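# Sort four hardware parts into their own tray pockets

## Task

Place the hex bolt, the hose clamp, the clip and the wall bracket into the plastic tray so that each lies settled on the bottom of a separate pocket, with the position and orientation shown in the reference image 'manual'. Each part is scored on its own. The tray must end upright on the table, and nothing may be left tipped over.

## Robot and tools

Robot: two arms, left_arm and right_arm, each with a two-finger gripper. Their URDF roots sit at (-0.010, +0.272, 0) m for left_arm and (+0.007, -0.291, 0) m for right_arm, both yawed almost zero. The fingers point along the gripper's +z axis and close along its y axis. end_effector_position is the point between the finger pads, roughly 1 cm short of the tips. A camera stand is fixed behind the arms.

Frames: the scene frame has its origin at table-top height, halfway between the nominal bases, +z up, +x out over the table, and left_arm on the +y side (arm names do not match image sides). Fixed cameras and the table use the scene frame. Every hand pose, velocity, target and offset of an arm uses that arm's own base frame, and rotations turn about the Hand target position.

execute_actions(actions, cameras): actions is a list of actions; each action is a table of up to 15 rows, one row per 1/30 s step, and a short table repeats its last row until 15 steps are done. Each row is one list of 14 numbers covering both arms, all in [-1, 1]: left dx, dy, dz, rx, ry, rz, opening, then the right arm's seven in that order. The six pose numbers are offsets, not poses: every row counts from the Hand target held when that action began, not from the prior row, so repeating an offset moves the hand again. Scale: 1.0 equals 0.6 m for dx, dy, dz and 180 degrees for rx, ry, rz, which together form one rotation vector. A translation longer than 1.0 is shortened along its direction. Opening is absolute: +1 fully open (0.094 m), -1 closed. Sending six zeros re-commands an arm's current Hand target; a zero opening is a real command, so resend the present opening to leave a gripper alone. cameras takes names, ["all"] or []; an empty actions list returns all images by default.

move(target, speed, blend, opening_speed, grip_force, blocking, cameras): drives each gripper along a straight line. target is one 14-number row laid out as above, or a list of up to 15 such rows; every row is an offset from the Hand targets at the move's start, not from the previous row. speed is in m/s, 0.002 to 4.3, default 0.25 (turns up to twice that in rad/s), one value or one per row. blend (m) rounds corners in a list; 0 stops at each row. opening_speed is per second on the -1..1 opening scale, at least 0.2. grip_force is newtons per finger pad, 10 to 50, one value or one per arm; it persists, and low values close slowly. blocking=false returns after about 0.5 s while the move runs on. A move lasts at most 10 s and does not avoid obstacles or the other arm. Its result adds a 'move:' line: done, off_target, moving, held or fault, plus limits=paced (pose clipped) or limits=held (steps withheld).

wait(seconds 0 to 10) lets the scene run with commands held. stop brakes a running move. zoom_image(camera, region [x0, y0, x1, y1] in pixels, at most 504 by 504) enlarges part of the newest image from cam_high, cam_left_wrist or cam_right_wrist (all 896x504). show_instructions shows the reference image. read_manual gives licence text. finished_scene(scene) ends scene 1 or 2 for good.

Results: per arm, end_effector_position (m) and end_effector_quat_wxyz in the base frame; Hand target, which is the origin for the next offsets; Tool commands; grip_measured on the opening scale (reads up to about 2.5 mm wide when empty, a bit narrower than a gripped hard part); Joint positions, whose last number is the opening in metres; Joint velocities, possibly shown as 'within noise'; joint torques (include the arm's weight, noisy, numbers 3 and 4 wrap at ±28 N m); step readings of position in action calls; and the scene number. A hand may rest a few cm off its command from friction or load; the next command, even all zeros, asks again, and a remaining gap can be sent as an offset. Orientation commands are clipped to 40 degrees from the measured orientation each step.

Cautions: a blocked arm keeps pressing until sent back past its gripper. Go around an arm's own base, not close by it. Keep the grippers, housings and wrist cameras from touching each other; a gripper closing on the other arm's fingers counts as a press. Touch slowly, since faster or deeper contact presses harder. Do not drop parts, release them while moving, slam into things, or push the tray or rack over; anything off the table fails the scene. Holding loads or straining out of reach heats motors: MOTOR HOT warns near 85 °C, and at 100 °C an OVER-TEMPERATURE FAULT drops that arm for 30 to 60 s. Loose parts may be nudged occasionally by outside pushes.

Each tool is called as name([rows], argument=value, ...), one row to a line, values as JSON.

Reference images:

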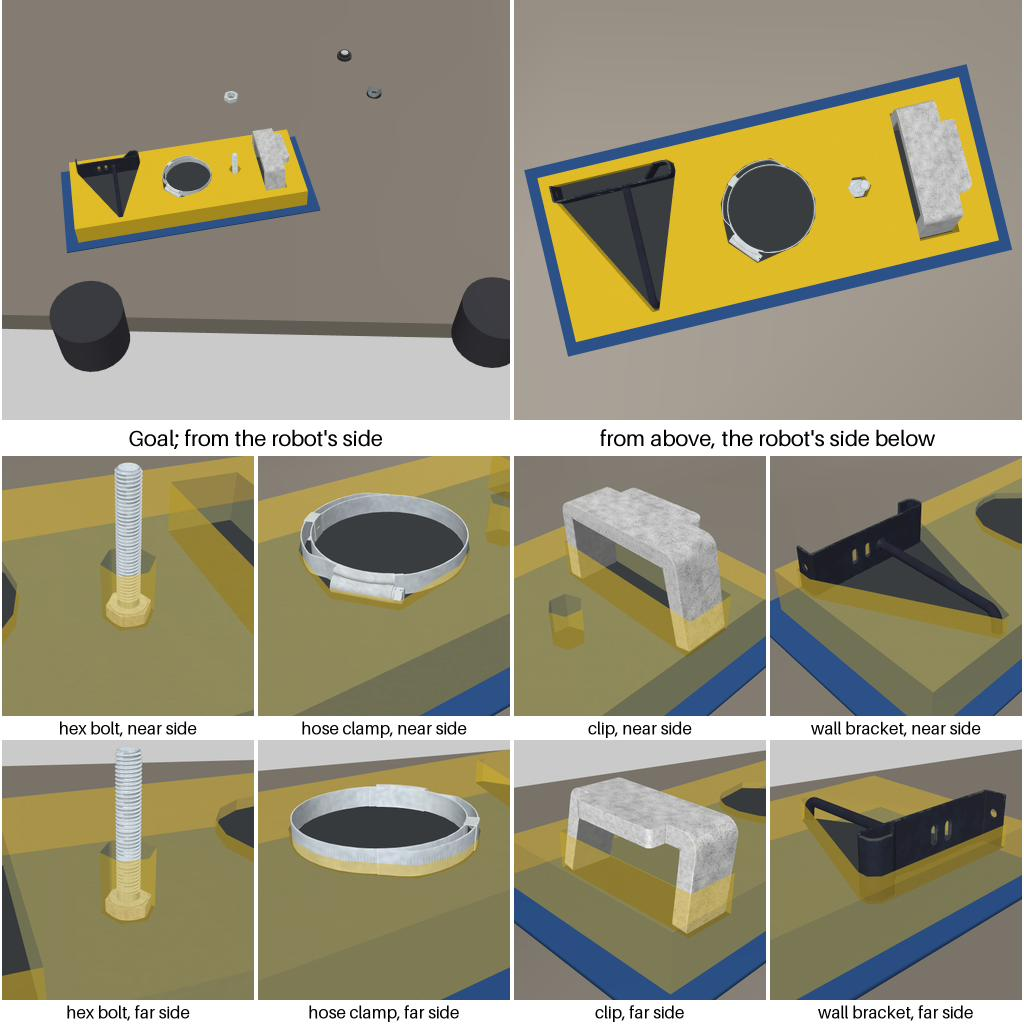

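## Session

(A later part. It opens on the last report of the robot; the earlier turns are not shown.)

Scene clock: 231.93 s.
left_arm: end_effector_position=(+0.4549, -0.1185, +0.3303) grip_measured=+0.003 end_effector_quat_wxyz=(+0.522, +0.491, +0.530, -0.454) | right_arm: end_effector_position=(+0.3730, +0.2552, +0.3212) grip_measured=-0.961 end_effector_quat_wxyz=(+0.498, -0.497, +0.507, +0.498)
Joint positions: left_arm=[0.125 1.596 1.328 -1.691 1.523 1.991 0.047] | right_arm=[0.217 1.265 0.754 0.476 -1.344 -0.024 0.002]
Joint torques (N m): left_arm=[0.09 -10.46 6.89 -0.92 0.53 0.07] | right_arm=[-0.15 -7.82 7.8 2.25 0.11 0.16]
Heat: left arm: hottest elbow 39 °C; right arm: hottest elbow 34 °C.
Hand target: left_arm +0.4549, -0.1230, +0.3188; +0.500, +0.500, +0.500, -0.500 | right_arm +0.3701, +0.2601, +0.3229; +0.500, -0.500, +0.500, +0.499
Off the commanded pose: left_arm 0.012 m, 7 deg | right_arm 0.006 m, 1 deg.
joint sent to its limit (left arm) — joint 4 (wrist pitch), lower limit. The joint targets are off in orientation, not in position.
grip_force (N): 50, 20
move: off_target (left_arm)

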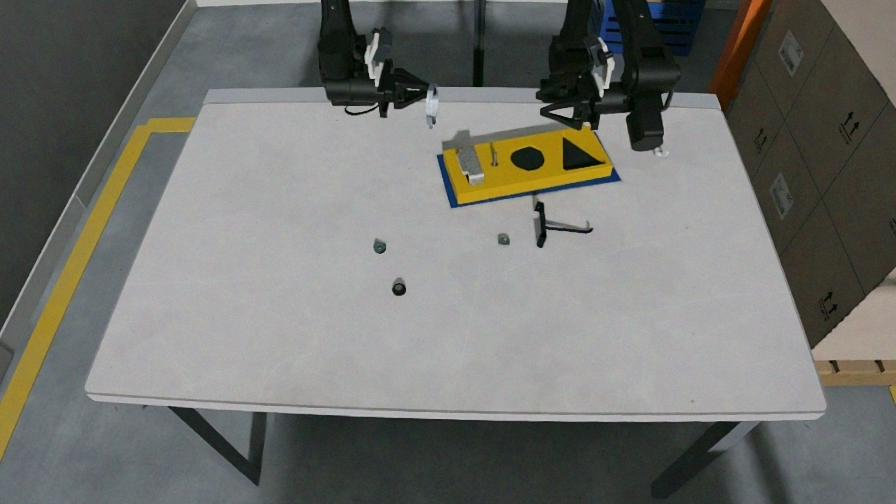

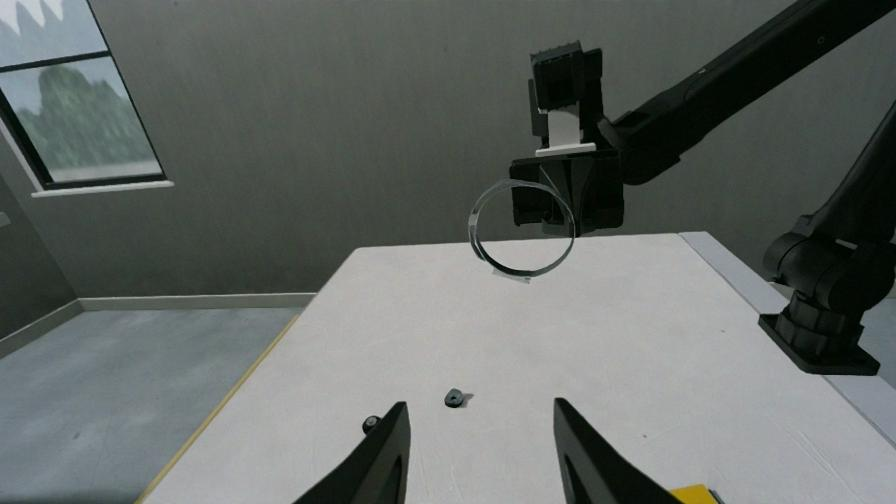

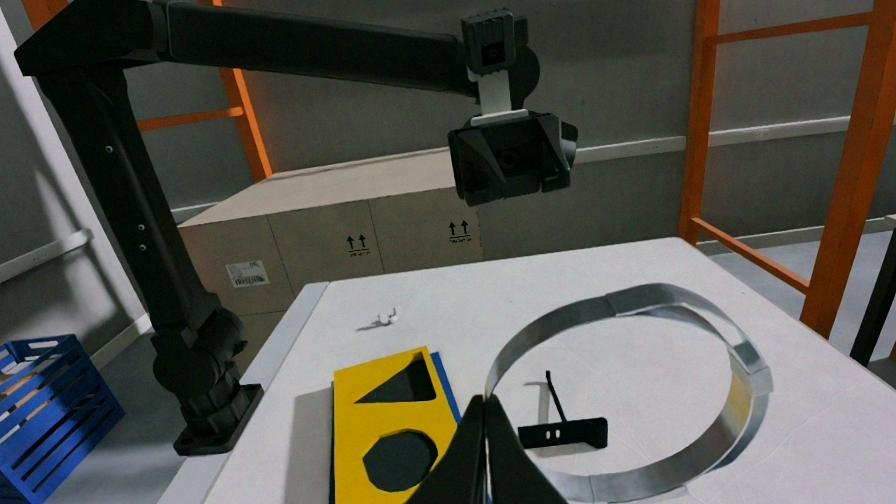

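move([
  [0.044,-0.212,-0.005,0,0,0,-0.2,0,0,0,0,0,0,-1],
], speed=0.2, cameras=["cam_left_wrist","cam_right_wrist"])

Scene clock: 234.53 s.
left_arm: end_effector_position=(+0.4686, -0.2444, +0.3122) grip_measured=-0.198 end_effector_quat_wxyz=(+0.464, +0.534, +0.462, -0.535) | right_arm: end_effector_position=(+0.3730, +0.2552, +0.3212) grip_measured=-0.961 end_effector_quat_wxyz=(+0.498, -0.497, +0.507, +0.498)
Joint positions: left_arm=[-0.144 1.759 1.469 -1.65 1.574 1.941 0.038] | right_arm=[0.217 1.265 0.754 0.476 -1.344 -0.023 0.002]
Joint torques (N m): left_arm=[0.32 -11.93 11.54 -0.61 0.54 -0.19] | right_arm=[-0.09 -7.94 7.83 2.15 0.1 0.11]
Heat: left arm: hottest elbow 40 °C; right arm: hottest elbow 34 °C.
Hand target: left_arm +0.4813, -0.2501, +0.3159; +0.500, +0.501, +0.500, -0.499 | right_arm +0.3700, +0.2600, +0.3229; +0.500, -0.501, +0.501, +0.499
Off the commanded pose: left_arm 0.014 m, 8 deg | right_arm 0.006 m, 1 deg.
joint sent to its limit (left arm) — joint 5 (wrist yaw), upper limit. The joint targets are off in orientation, not in position.
grip_force (N): 50, 20
move: off_target (left_arm)
Images, in order (width x height): cam_left_wrist 896x504, cam_right_wrist 896x504.

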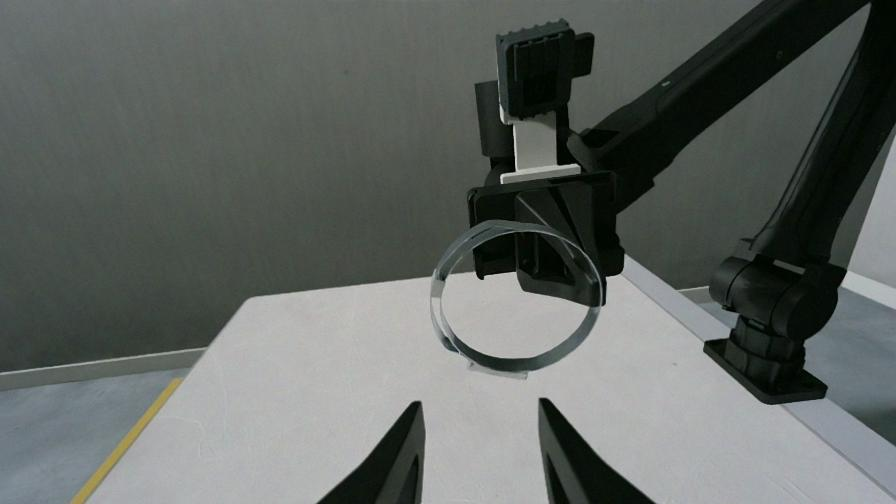

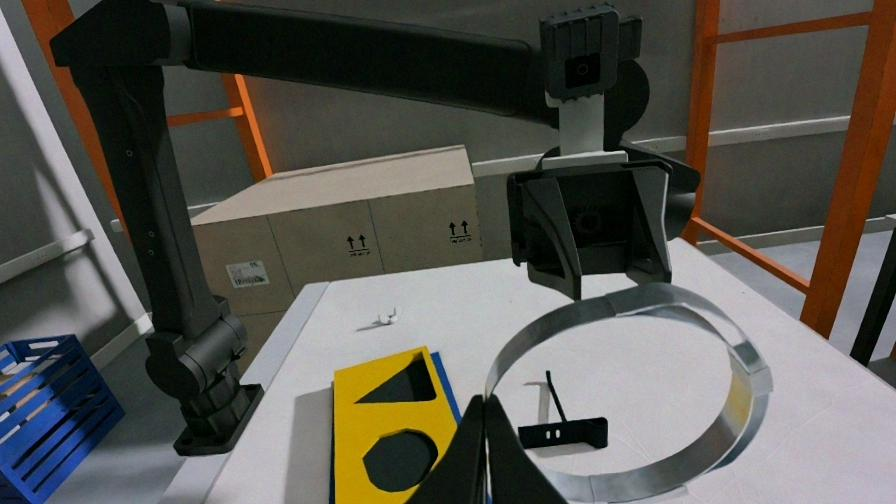

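move([
  [0,0,0,0,0,-0.0455,-0.2,0,0,0,0,0,-0.045,-1],
], speed=0.15, cameras=["cam_left_wrist"])

Scene clock: 236.00 s.
left_arm: end_effector_position=(+0.4686, -0.2444, +0.3122) grip_measured=-0.198 end_effector_quat_wxyz=(+0.462, +0.533, +0.464, -0.536) | right_arm: end_effector_position=(+0.3761, +0.2561, +0.3143) grip_measured=-0.961 end_effector_quat_wxyz=(+0.527, -0.459, +0.545, +0.463)
Joint positions: left_arm=[-0.144 1.759 1.469 -1.65 1.574 1.935 0.038] | right_arm=[0.237 1.216 0.698 0.476 -1.183 -0.018 0.002]
Joint torques (N m): left_arm=[0.44 -12.1 11.59 -0.39 0.47 -0.16] | right_arm=[-0.03 -8.64 7.88 2.15 0.09 0.12]
Heat: left arm: hottest elbow 40 °C; right arm: hottest elbow 34 °C.
Hand target: left_arm +0.4813, -0.2501, +0.3159; +0.463, +0.535, +0.463, -0.534 | right_arm +0.3700, +0.2601, +0.3229; +0.533, -0.464, +0.535, +0.462
Off the commanded pose: left_arm 0.014 m, 0 deg | right_arm 0.011 m, 1 deg.
grip_force (N): 50, 20
move: off_target (left_arm, right_arm)
Images, in order (width x height): cam_left_wrist 896x504.

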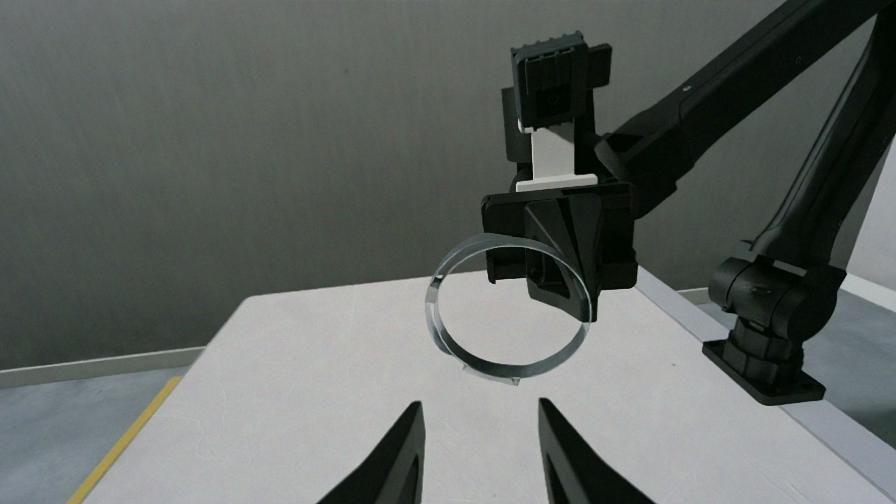

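move([
  [0.028,-0.104,-0.017,0,0,0,-0.2,0,0,0,0,0,0,-1],
], speed=0.12, cameras=["cam_left_wrist","cam_right_wrist"])

Scene clock: 237.80 s.
left_arm: end_effector_position=(+0.4864, -0.3056, +0.3038) grip_measured=-0.198 end_effector_quat_wxyz=(+0.435, +0.558, +0.432, -0.559) | right_arm: end_effector_position=(+0.3761, +0.2561, +0.3143) grip_measured=-0.961 end_effector_quat_wxyz=(+0.527, -0.459, +0.545, +0.463)
Joint positions: left_arm=[-0.252 1.881 1.624 -1.65 1.574 1.91 0.038] | right_arm=[0.237 1.216 0.698 0.476 -1.182 -0.018 0.002]
Joint torques (N m): left_arm=[0.5 -13.8 11.66 -0.55 0.57 -0.18] | right_arm=[-0.15 -8.7 7.9 2.15 0.11 0.14]
Heat: left arm: hottest elbow 40 °C; right arm: hottest elbow 34 °C.
Hand target: left_arm +0.4981, -0.3125, +0.3055; +0.463, +0.535, +0.463, -0.534 | right_arm +0.3701, +0.2601, +0.3229; +0.534, -0.464, +0.535, +0.462
Off the commanded pose: left_arm 0.014 m, 6 deg | right_arm 0.011 m, 2 deg.
joint sent to its limit (left arm) — joint 5 (wrist yaw), upper limit. The joint targets are off in orientation, not in position.
grip_force (N): 50, 20
move: off_target (left_arm, right_arm)
Images, in order (width x height): cam_left_wrist 896x504, cam_right_wrist 896x504.

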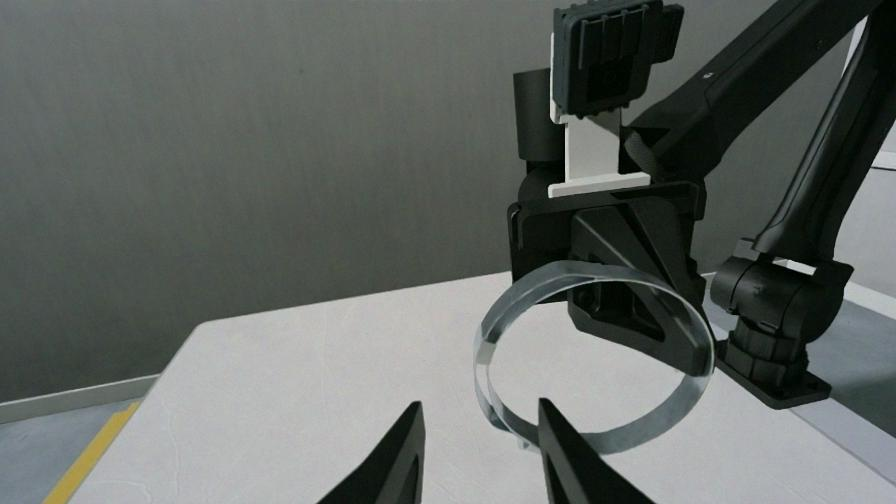

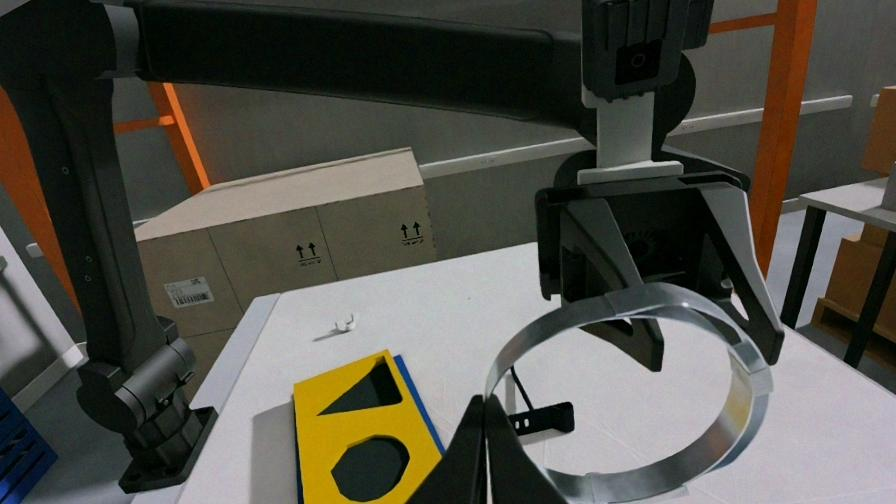

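move([
  [0,0.2,0,0,0,0,-0.2,0,0.2,0,0,0,0,-1],
], speed=0.2, cameras=["cam_left_wrist","cam_right_wrist"])

Scene clock: 239.50 s.
left_arm: end_effector_position=(+0.5039, -0.1922, +0.3053) grip_measured=-0.198 end_effector_quat_wxyz=(+0.480, +0.522, +0.495, -0.502) | right_arm: end_effector_position=(+0.3587, +0.3676, +0.2908) grip_measured=-0.961 end_effector_quat_wxyz=(+0.508, -0.459, +0.562, +0.464)
Joint positions: left_arm=[-0.035 1.8 1.523 -1.69 1.532 1.971 0.038] | right_arm=[0.532 1.316 0.741 0.493 -0.891 -0.01 0.002]
Joint torques (N m): left_arm=[1.26 -15.15 6.65 -0.95 0.38 0.05] | right_arm=[-0.32 -7.77 12.83 2.58 0.09 0.1]
Heat: left arm: hottest elbow 40 °C; right arm: hottest elbow 34 °C.
Hand target: left_arm +0.4981, -0.1925, +0.3056; +0.463, +0.535, +0.463, -0.534 | right_arm +0.3701, +0.3800, +0.3229; +0.534, -0.464, +0.535, +0.462
Off the commanded pose: left_arm 0.006 m, 6 deg | right_arm 0.036 m, 4 deg.
joint sent to its limit (left arm) — joint 4 (wrist pitch), lower limit. The joint targets are off in orientation, not in position.
grip_force (N): 50, 20
move: off_target (left_arm, right_arm)
Images, in order (width x height): cam_left_wrist 896x504, cam_right_wrist 896x504.

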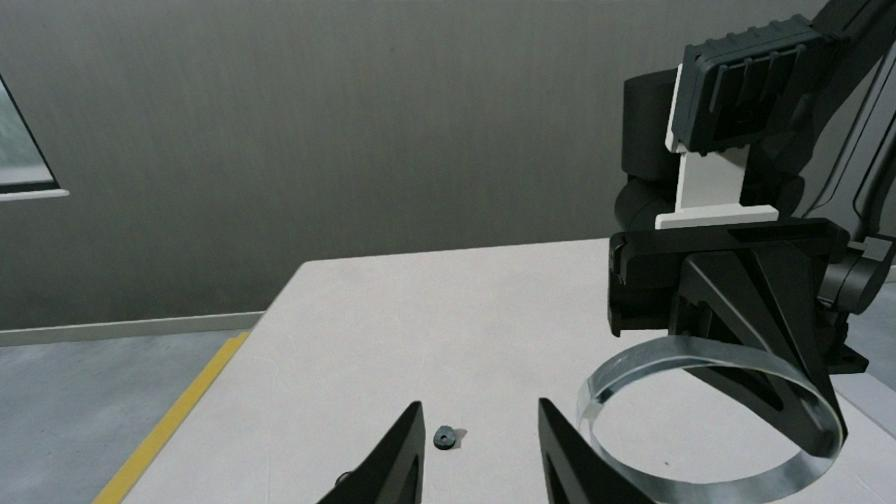

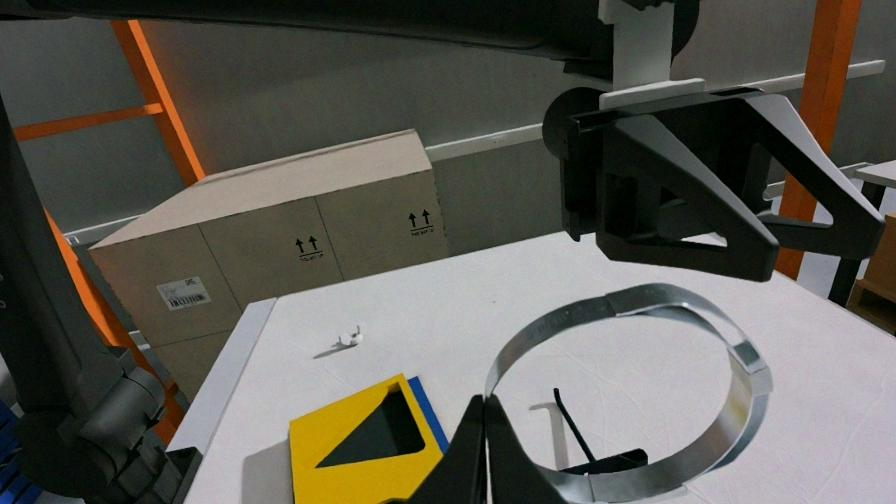

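move([
  [0,0.07,0,0,0,0,-0.2,0,0,0,0,0,0,-1],
  [-0.05,0.07,0,0,0,0,-0.2,0,0,0,0,0,0,-1],
], speed=0.15, cameras=["cam_left_wrist","cam_right_wrist"])

Scene clock: 242.13 s.
left_arm: end_effector_position=(+0.4730, -0.1542, +0.3050) grip_measured=-0.198 end_effector_quat_wxyz=(+0.487, +0.516, +0.518, -0.478) | right_arm: end_effector_position=(+0.3587, +0.3676, +0.2908) grip_measured=-0.961 end_effector_quat_wxyz=(+0.508, -0.459, +0.562, +0.464)
Joint positions: left_arm=[0.042 1.697 1.396 -1.69 1.495 1.999 0.038] | right_arm=[0.532 1.316 0.741 0.493 -0.891 -0.01 0.002]
Joint torques (N m): left_arm=[1.55 -14.04 6.46 -0.91 0.38 0.08] | right_arm=[-0.44 -7.82 12.83 2.59 0.09 0.1]
Heat: left arm: hottest elbow 40 °C; right arm: hottest elbow 35 °C.
Hand target: left_arm +0.4681, -0.1505, +0.3055; +0.463, +0.535, +0.463, -0.534 | right_arm +0.3701, +0.3800, +0.3229; +0.534, -0.464, +0.535, +0.462
Off the commanded pose: left_arm 0.006 m, 10 deg | right_arm 0.036 m, 4 deg.
joint sent to its limit (left arm) — joint 4 (wrist pitch), lower limit. The joint targets are off in orientation, not in position.
grip_force (N): 50, 20
move: off_target (left_arm, right_arm)
Images, in order (width x height): cam_left_wrist 896x504, cam_right_wrist 896x504.

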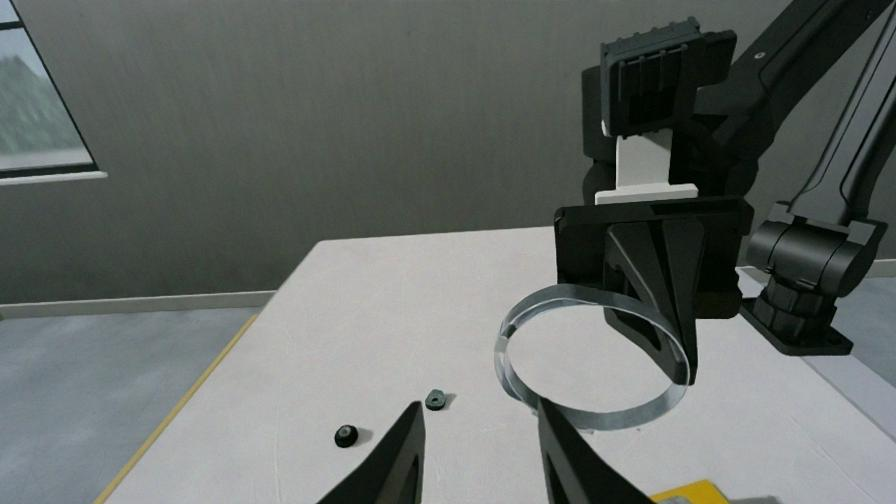

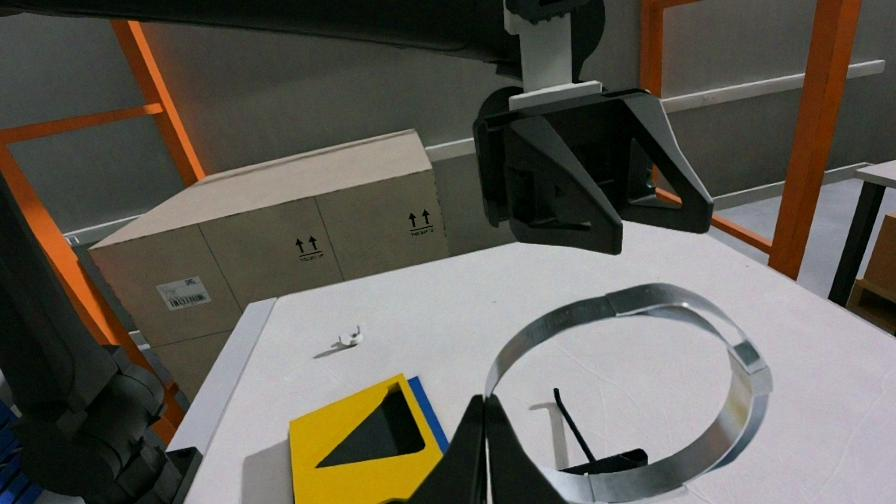

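move([
  [-0.016,-0.06,-0.03,0,0,0,-0.2,0,0,0,0,0,0,-1],
], speed=0.12, cameras=["cam_left_wrist","cam_right_wrist"])

Scene clock: 243.87 s.
left_arm: end_effector_position=(+0.4600, -0.1822, +0.3008) grip_measured=-0.198 end_effector_quat_wxyz=(+0.487, +0.531, +0.492, -0.489) | right_arm: end_effector_position=(+0.3587, +0.3676, +0.2908) grip_measured=-0.961 end_effector_quat_wxyz=(+0.508, -0.459, +0.562, +0.464)
Joint positions: left_arm=[-0.017 1.697 1.373 -1.69 1.517 2.051 0.038] | right_arm=[0.532 1.316 0.741 0.493 -0.891 -0.01 0.002]
Joint torques (N m): left_arm=[0.38 -11.46 6.6 -1.07 0.53 0.08] | right_arm=[-0.32 -7.88 12.83 2.58 0.1 0.11]
Heat: left arm: hottest elbow 40 °C; right arm: hottest elbow 35 °C.
Hand target: left_arm +0.4585, -0.1865, +0.2875; +0.463, +0.535, +0.463, -0.534 | right_arm +0.3701, +0.3800, +0.3229; +0.534, -0.464, +0.535, +0.462
Off the commanded pose: left_arm 0.014 m, 7 deg | right_arm 0.036 m, 4 deg.
joint sent to its limit (left arm) — joint 4 (wrist pitch), lower limit. The joint targets are off in orientation, not in position.
grip_force (N): 50, 20
move: off_target (left_arm, right_arm)
Images, in order (width x height): cam_left_wrist 896x504, cam_right_wrist 896x504.

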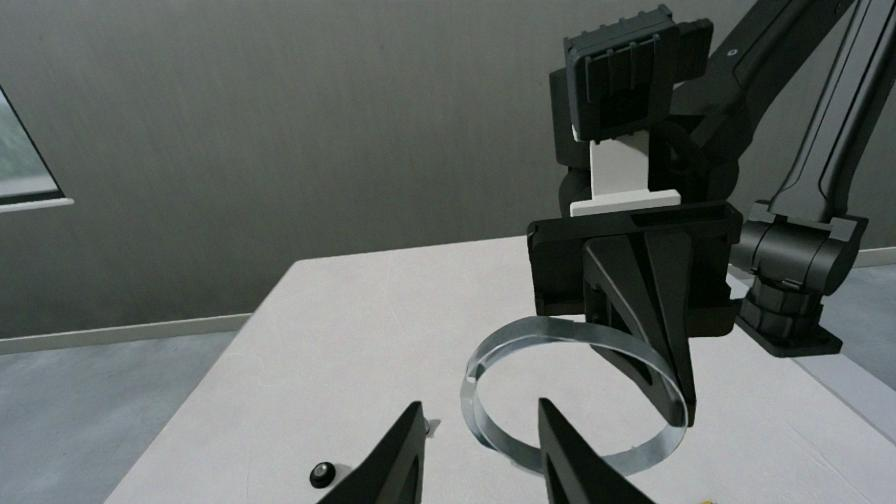

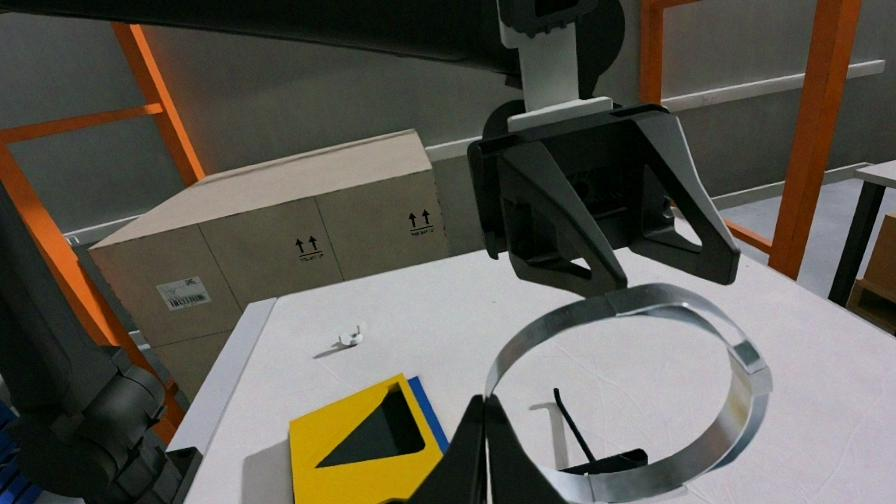

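move([
  [0.009,0,-0.03,0,0,0,-0.2,0,0,0,0,0,0,-1],
  [0.009,-0.034,-0.024,0,0,0,-0.2,0,0,0,0,0,0,-1],
], speed=0.1, cameras=["cam_left_wrist","cam_right_wrist"])

Scene clock: 245.97 s.
left_arm: end_effector_position=(+0.4608, -0.2022, +0.2820) grip_measured=-0.198 end_effector_quat_wxyz=(+0.479, +0.534, +0.481, -0.504) | right_arm: end_effector_position=(+0.3587, +0.3676, +0.2908) grip_measured=-0.961 end_effector_quat_wxyz=(+0.508, -0.459, +0.562, +0.464)
Joint positions: left_arm=[-0.06 1.744 1.373 -1.69 1.533 2.089 0.038] | right_arm=[0.532 1.316 0.741 0.493 -0.891 -0.01 0.002]
Joint torques (N m): left_arm=[0.73 -12.45 7.87 -1.14 0.53 0.02] | right_arm=[-0.32 -7.88 12.82 2.58 0.09 0.1]
Heat: left arm: hottest elbow 39 °C; right arm: hottest elbow 36 °C.
Hand target: left_arm +0.4639, -0.2070, +0.2732; +0.463, +0.535, +0.463, -0.534 | right_arm +0.3701, +0.3800, +0.3229; +0.534, -0.464, +0.535, +0.462
Off the commanded pose: left_arm 0.011 m, 4 deg | right_arm 0.036 m, 4 deg.
joint sent to its limit (left arm) — joint 4 (wrist pitch), lower limit. The joint targets are off in orientation, not in position.
grip_force (N): 50, 20
move: off_target (left_arm, right_arm)
Images, in order (width x height): cam_left_wrist 896x504, cam_right_wrist 896x504.

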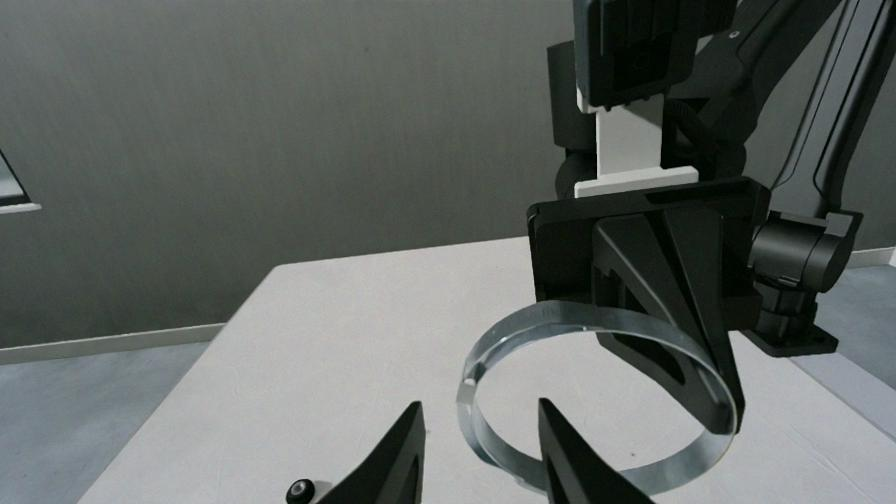

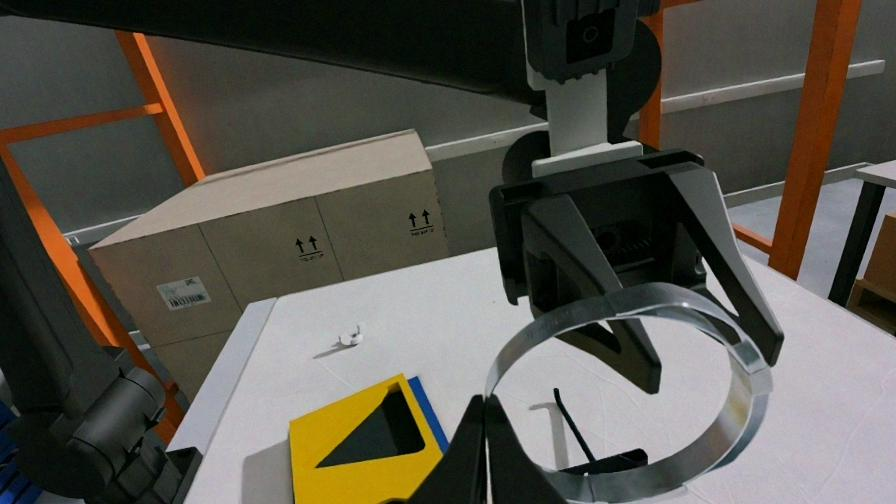

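move([
  [0.012,0,0.03,0,0,0,-0.2,0,0,0,0,0,0,-1],
  [0.011,-0.005,0.018,0,0,0,-0.2,0,0,0,0,0,0,-1],
], speed=0.06, cameras=["cam_left_wrist","cam_right_wrist"])

zoom_image(camera="cam_left_wrist", region=[380, 270, 780, 504])

zoom_image(camera="cam_right_wrist", region=[480, 130, 830, 504])

Scene clock: 248.17 s.
left_arm: end_effector_position=(+0.4607, -0.2031, +0.2826) grip_measured=-0.198 end_effector_quat_wxyz=(+0.473, +0.527, +0.487, -0.511) | right_arm: end_effector_position=(+0.3587, +0.3676, +0.2908) grip_measured=-0.961 end_effector_quat_wxyz=(+0.508, -0.459, +0.562, +0.464)
Joint positions: left_arm=[-0.062 1.744 1.373 -1.69 1.537 2.063 0.038] | right_arm=[0.532 1.316 0.741 0.493 -0.891 -0.01 0.002]
Joint torques (N m): left_arm=[-0.15 -11.4 10.63 -1.06 0.52 -0.06] | right_arm=[-0.32 -7.88 12.82 2.56 0.1 0.11]
Heat: left arm: hottest elbow 40 °C; right arm: hottest elbow 36 °C.
Hand target: left_arm +0.4705, -0.2099, +0.2840; +0.463, +0.535, +0.463, -0.534 | right_arm +0.3701, +0.3800, +0.3229; +0.534, -0.464, +0.535, +0.462
Off the commanded pose: left_arm 0.012 m, 4 deg | right_arm 0.036 m, 4 deg.
joint sent to its limit (left arm) — joint 4 (wrist pitch), lower limit. The joint targets are off in orientation, not in position.
grip_force (N): 50, 20
move: off_target (left_arm, right_arm)
Images, in order (width x height): cam_left_wrist 896x504, cam_right_wrist 896x504.

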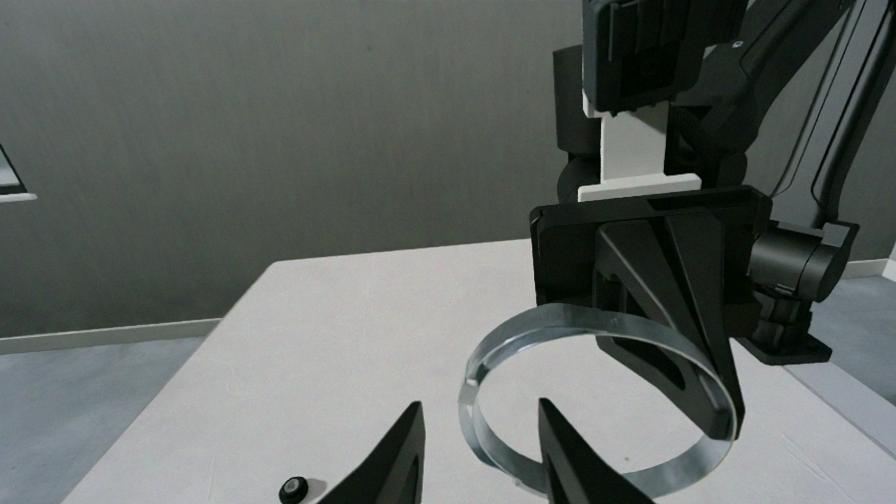

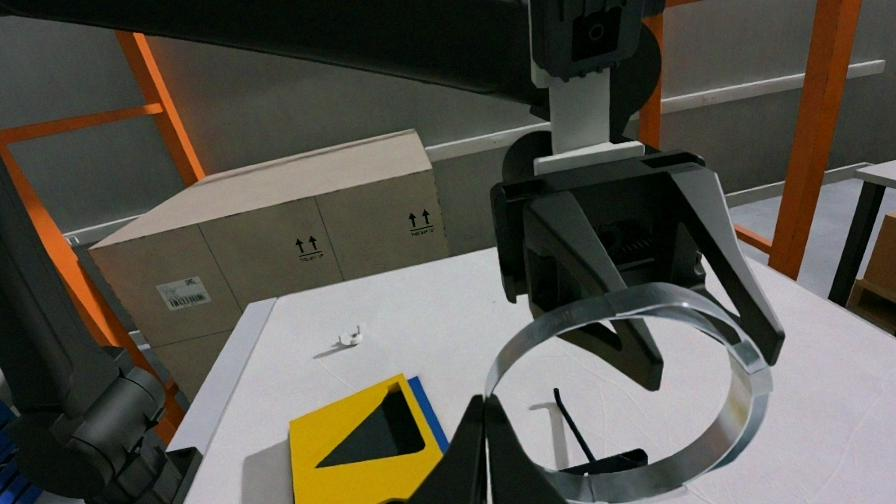

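Scaled by 1.260 from the camera's 896x504 image, which has a finer 1280x720 frame.

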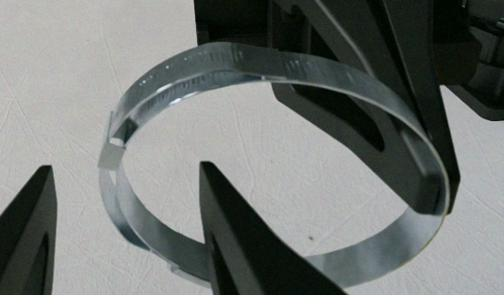

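Scaled by 1.348 from the camera's 896x504 image, which has a finer 1280x720 frame.

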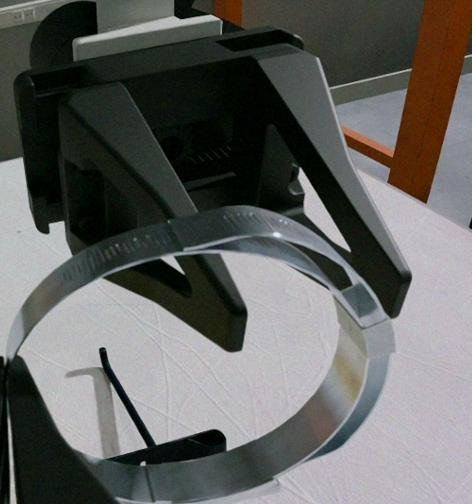

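move([
  [0.015,-0.003,0.03,0,0,0,-0.2,0,0,0,0,0,0,-1],
], speed=0.06, cameras=["cam_left_wrist","cam_right_wrist"])

zoom_image(camera="cam_right_wrist", region=[480, 130, 830, 504])

Scene clock: 249.53 s.
left_arm: end_effector_position=(+0.4693, -0.2044, +0.2969) grip_measured=-0.198 end_effector_quat_wxyz=(+0.476, +0.528, +0.485, -0.509) | right_arm: end_effector_position=(+0.3587, +0.3676, +0.2908) grip_measured=-0.961 end_effector_quat_wxyz=(+0.508, -0.459, +0.562, +0.464)
Joint positions: left_arm=[-0.063 1.744 1.415 -1.69 1.54 2.027 0.038] | right_arm=[0.532 1.316 0.741 0.493 -0.891 -0.01 0.002]
Joint torques (N m): left_arm=[-0.32 -11.99 11.21 -1.07 0.55 -0.22] | right_arm=[-0.32 -7.88 12.83 2.59 0.09 0.11]
Heat: left arm: hottest elbow 40 °C; right arm: hottest elbow 37 °C.
Hand target: left_arm +0.4795, -0.2117, +0.3020; +0.463, +0.535, +0.463, -0.534 | right_arm +0.3701, +0.3800, +0.3229; +0.534, -0.464, +0.535, +0.462
Off the commanded pose: left_arm 0.014 m, 4 deg | right_arm 0.036 m, 4 deg.
joint sent to its limit (left arm) — joint 4 (wrist pitch), lower limit. The joint targets are off in orientation, not in position.
grip_force (N): 50, 20
move: off_target (left_arm, right_arm)
Images, in order (width x height): cam_left_wrist 896x504, cam_right_wrist 896x504.

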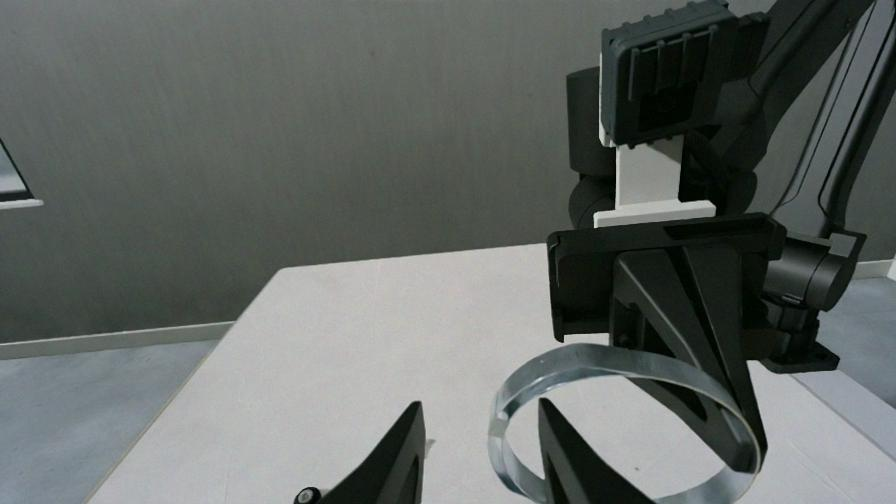

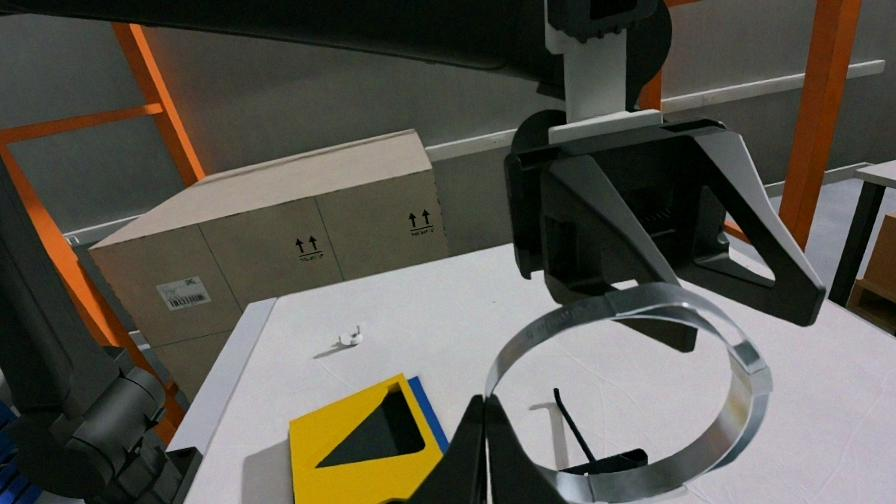

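Scaled by 1.348 from the camera's 896x504 image, which has a finer 1280x720 frame.

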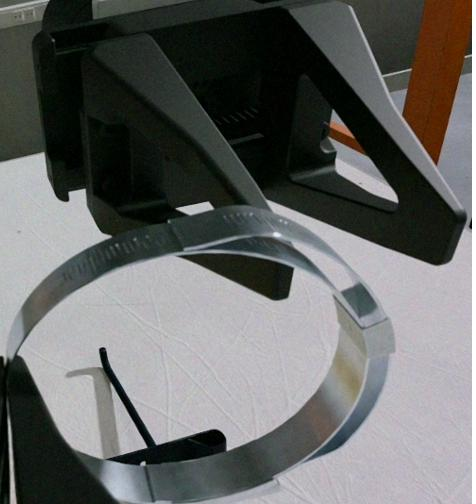

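move([
  [-0.01,-0.003,-0.038,0,0,0,-0.2,0,0,0,0,0,0,-1],
], speed=0.06, cameras=["cam_left_wrist","cam_right_wrist"])

zoom_image(camera="cam_right_wrist", region=[480, 130, 830, 504])

Scene clock: 250.97 s.
left_arm: end_effector_position=(+0.4714, -0.2069, +0.2885) grip_measured=-0.198 end_effector_quat_wxyz=(+0.478, +0.531, +0.480, -0.508) | right_arm: end_effector_position=(+0.3587, +0.3676, +0.2908) grip_measured=-0.961 end_effector_quat_wxyz=(+0.508, -0.459, +0.562, +0.464)
Joint positions: left_arm=[-0.068 1.763 1.415 -1.69 1.541 2.057 0.038] | right_arm=[0.532 1.316 0.741 0.493 -0.891 -0.01 0.002]
Joint torques (N m): left_arm=[-0.03 -11.99 7.9 -1.02 0.51 0.07] | right_arm=[-0.32 -7.88 12.82 2.58 0.09 0.1]
Heat: left arm: hottest elbow 40 °C; right arm: hottest elbow 37 °C.
Hand target: left_arm +0.4735, -0.2135, +0.2792; +0.463, +0.535, +0.463, -0.534 | right_arm +0.3701, +0.3800, +0.3229; +0.534, -0.464, +0.535, +0.462
Off the commanded pose: left_arm 0.012 m, 4 deg | right_arm 0.036 m, 4 deg.
joint sent to its limit (left arm) — joint 4 (wrist pitch), lower limit. The joint targets are off in orientation, not in position.
grip_force (N): 50, 20
move: off_target (left_arm, right_arm)
Images, in order (width x height): cam_left_wrist 896x504, cam_right_wrist 896x504.

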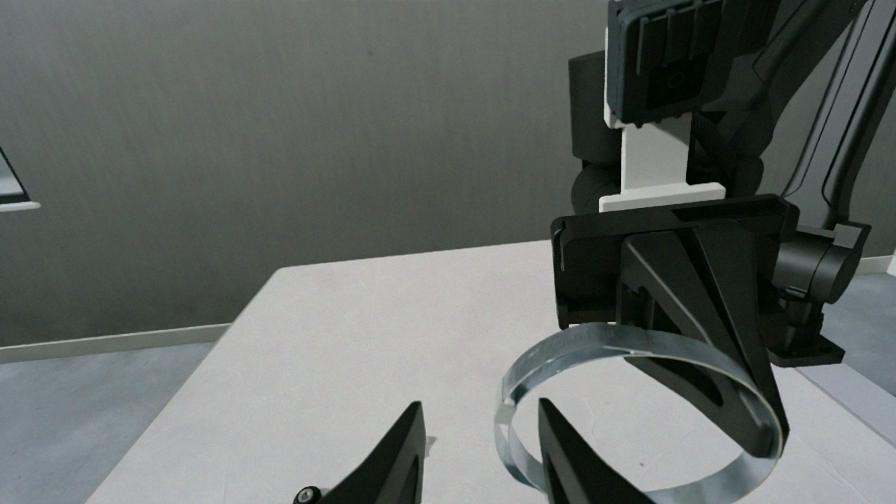

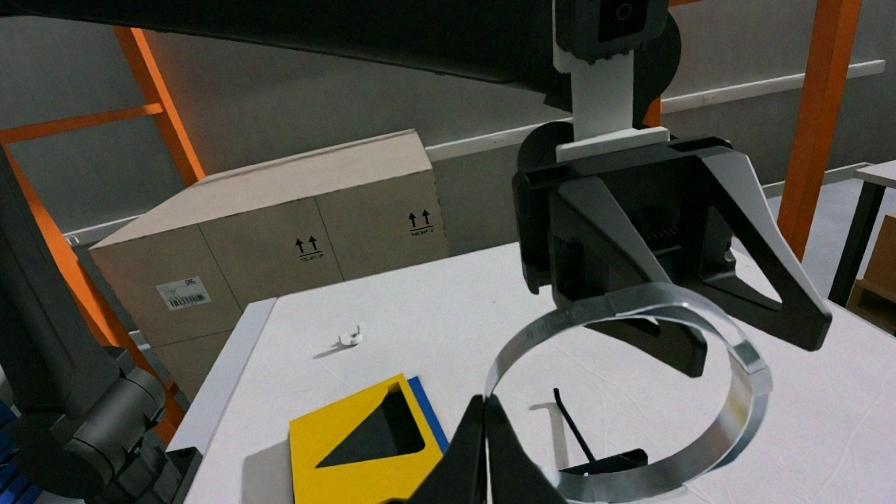

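Scaled by 1.348 from the camera's 896x504 image, which has a finer 1280x720 frame.

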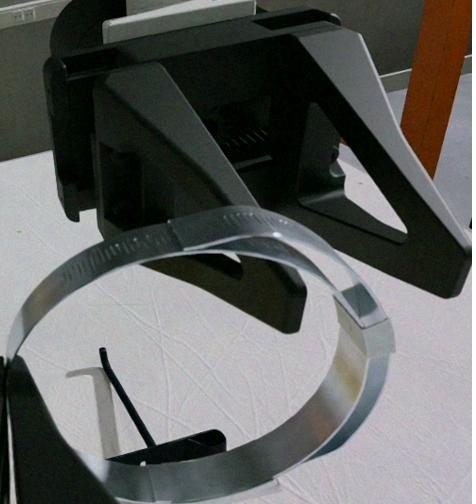

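move([
  [-0.016,0,0,0,0,0,-0.2,0,0,0,0,0,0,-1],
], speed=0.06, cameras=["cam_left_wrist"])

Scene clock: 252.00 s.
left_arm: end_effector_position=(+0.4693, -0.2075, +0.2856) grip_measured=-0.198 end_effector_quat_wxyz=(+0.477, +0.532, +0.480, -0.509) | right_arm: end_effector_position=(+0.3587, +0.3676, +0.2908) grip_measured=-0.961 end_effector_quat_wxyz=(+0.508, -0.459, +0.562, +0.464)
Joint positions: left_arm=[-0.07 1.763 1.407 -1.69 1.541 2.066 0.038] | right_arm=[0.532 1.316 0.741 0.493 -0.891 -0.01 0.002]
Joint torques (N m): left_arm=[-0.26 -13.86 6.46 -0.92 0.51 0.18] | right_arm=[-0.44 -7.88 12.83 2.58 0.09 0.1]
Heat: left arm: hottest elbow 39 °C; right arm: hottest elbow 37 °C.
Hand target: left_arm +0.4639, -0.2135, +0.2792; +0.463, +0.535, +0.463, -0.534 | right_arm +0.3701, +0.3800, +0.3229; +0.534, -0.464, +0.535, +0.462
Off the commanded pose: left_arm 0.010 m, 4 deg | right_arm 0.036 m, 4 deg.
joint sent to its limit (left arm) — joint 4 (wrist pitch), lower limit. The joint targets are off in orientation, not in position.
grip_force (N): 50, 20
move: off_target (left_arm, right_arm)
Images, in order (width x height): cam_left_wrist 896x504.

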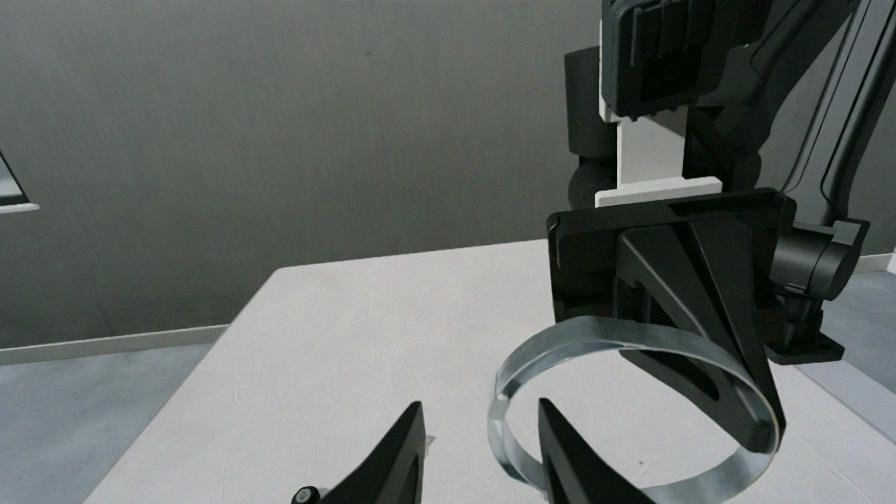

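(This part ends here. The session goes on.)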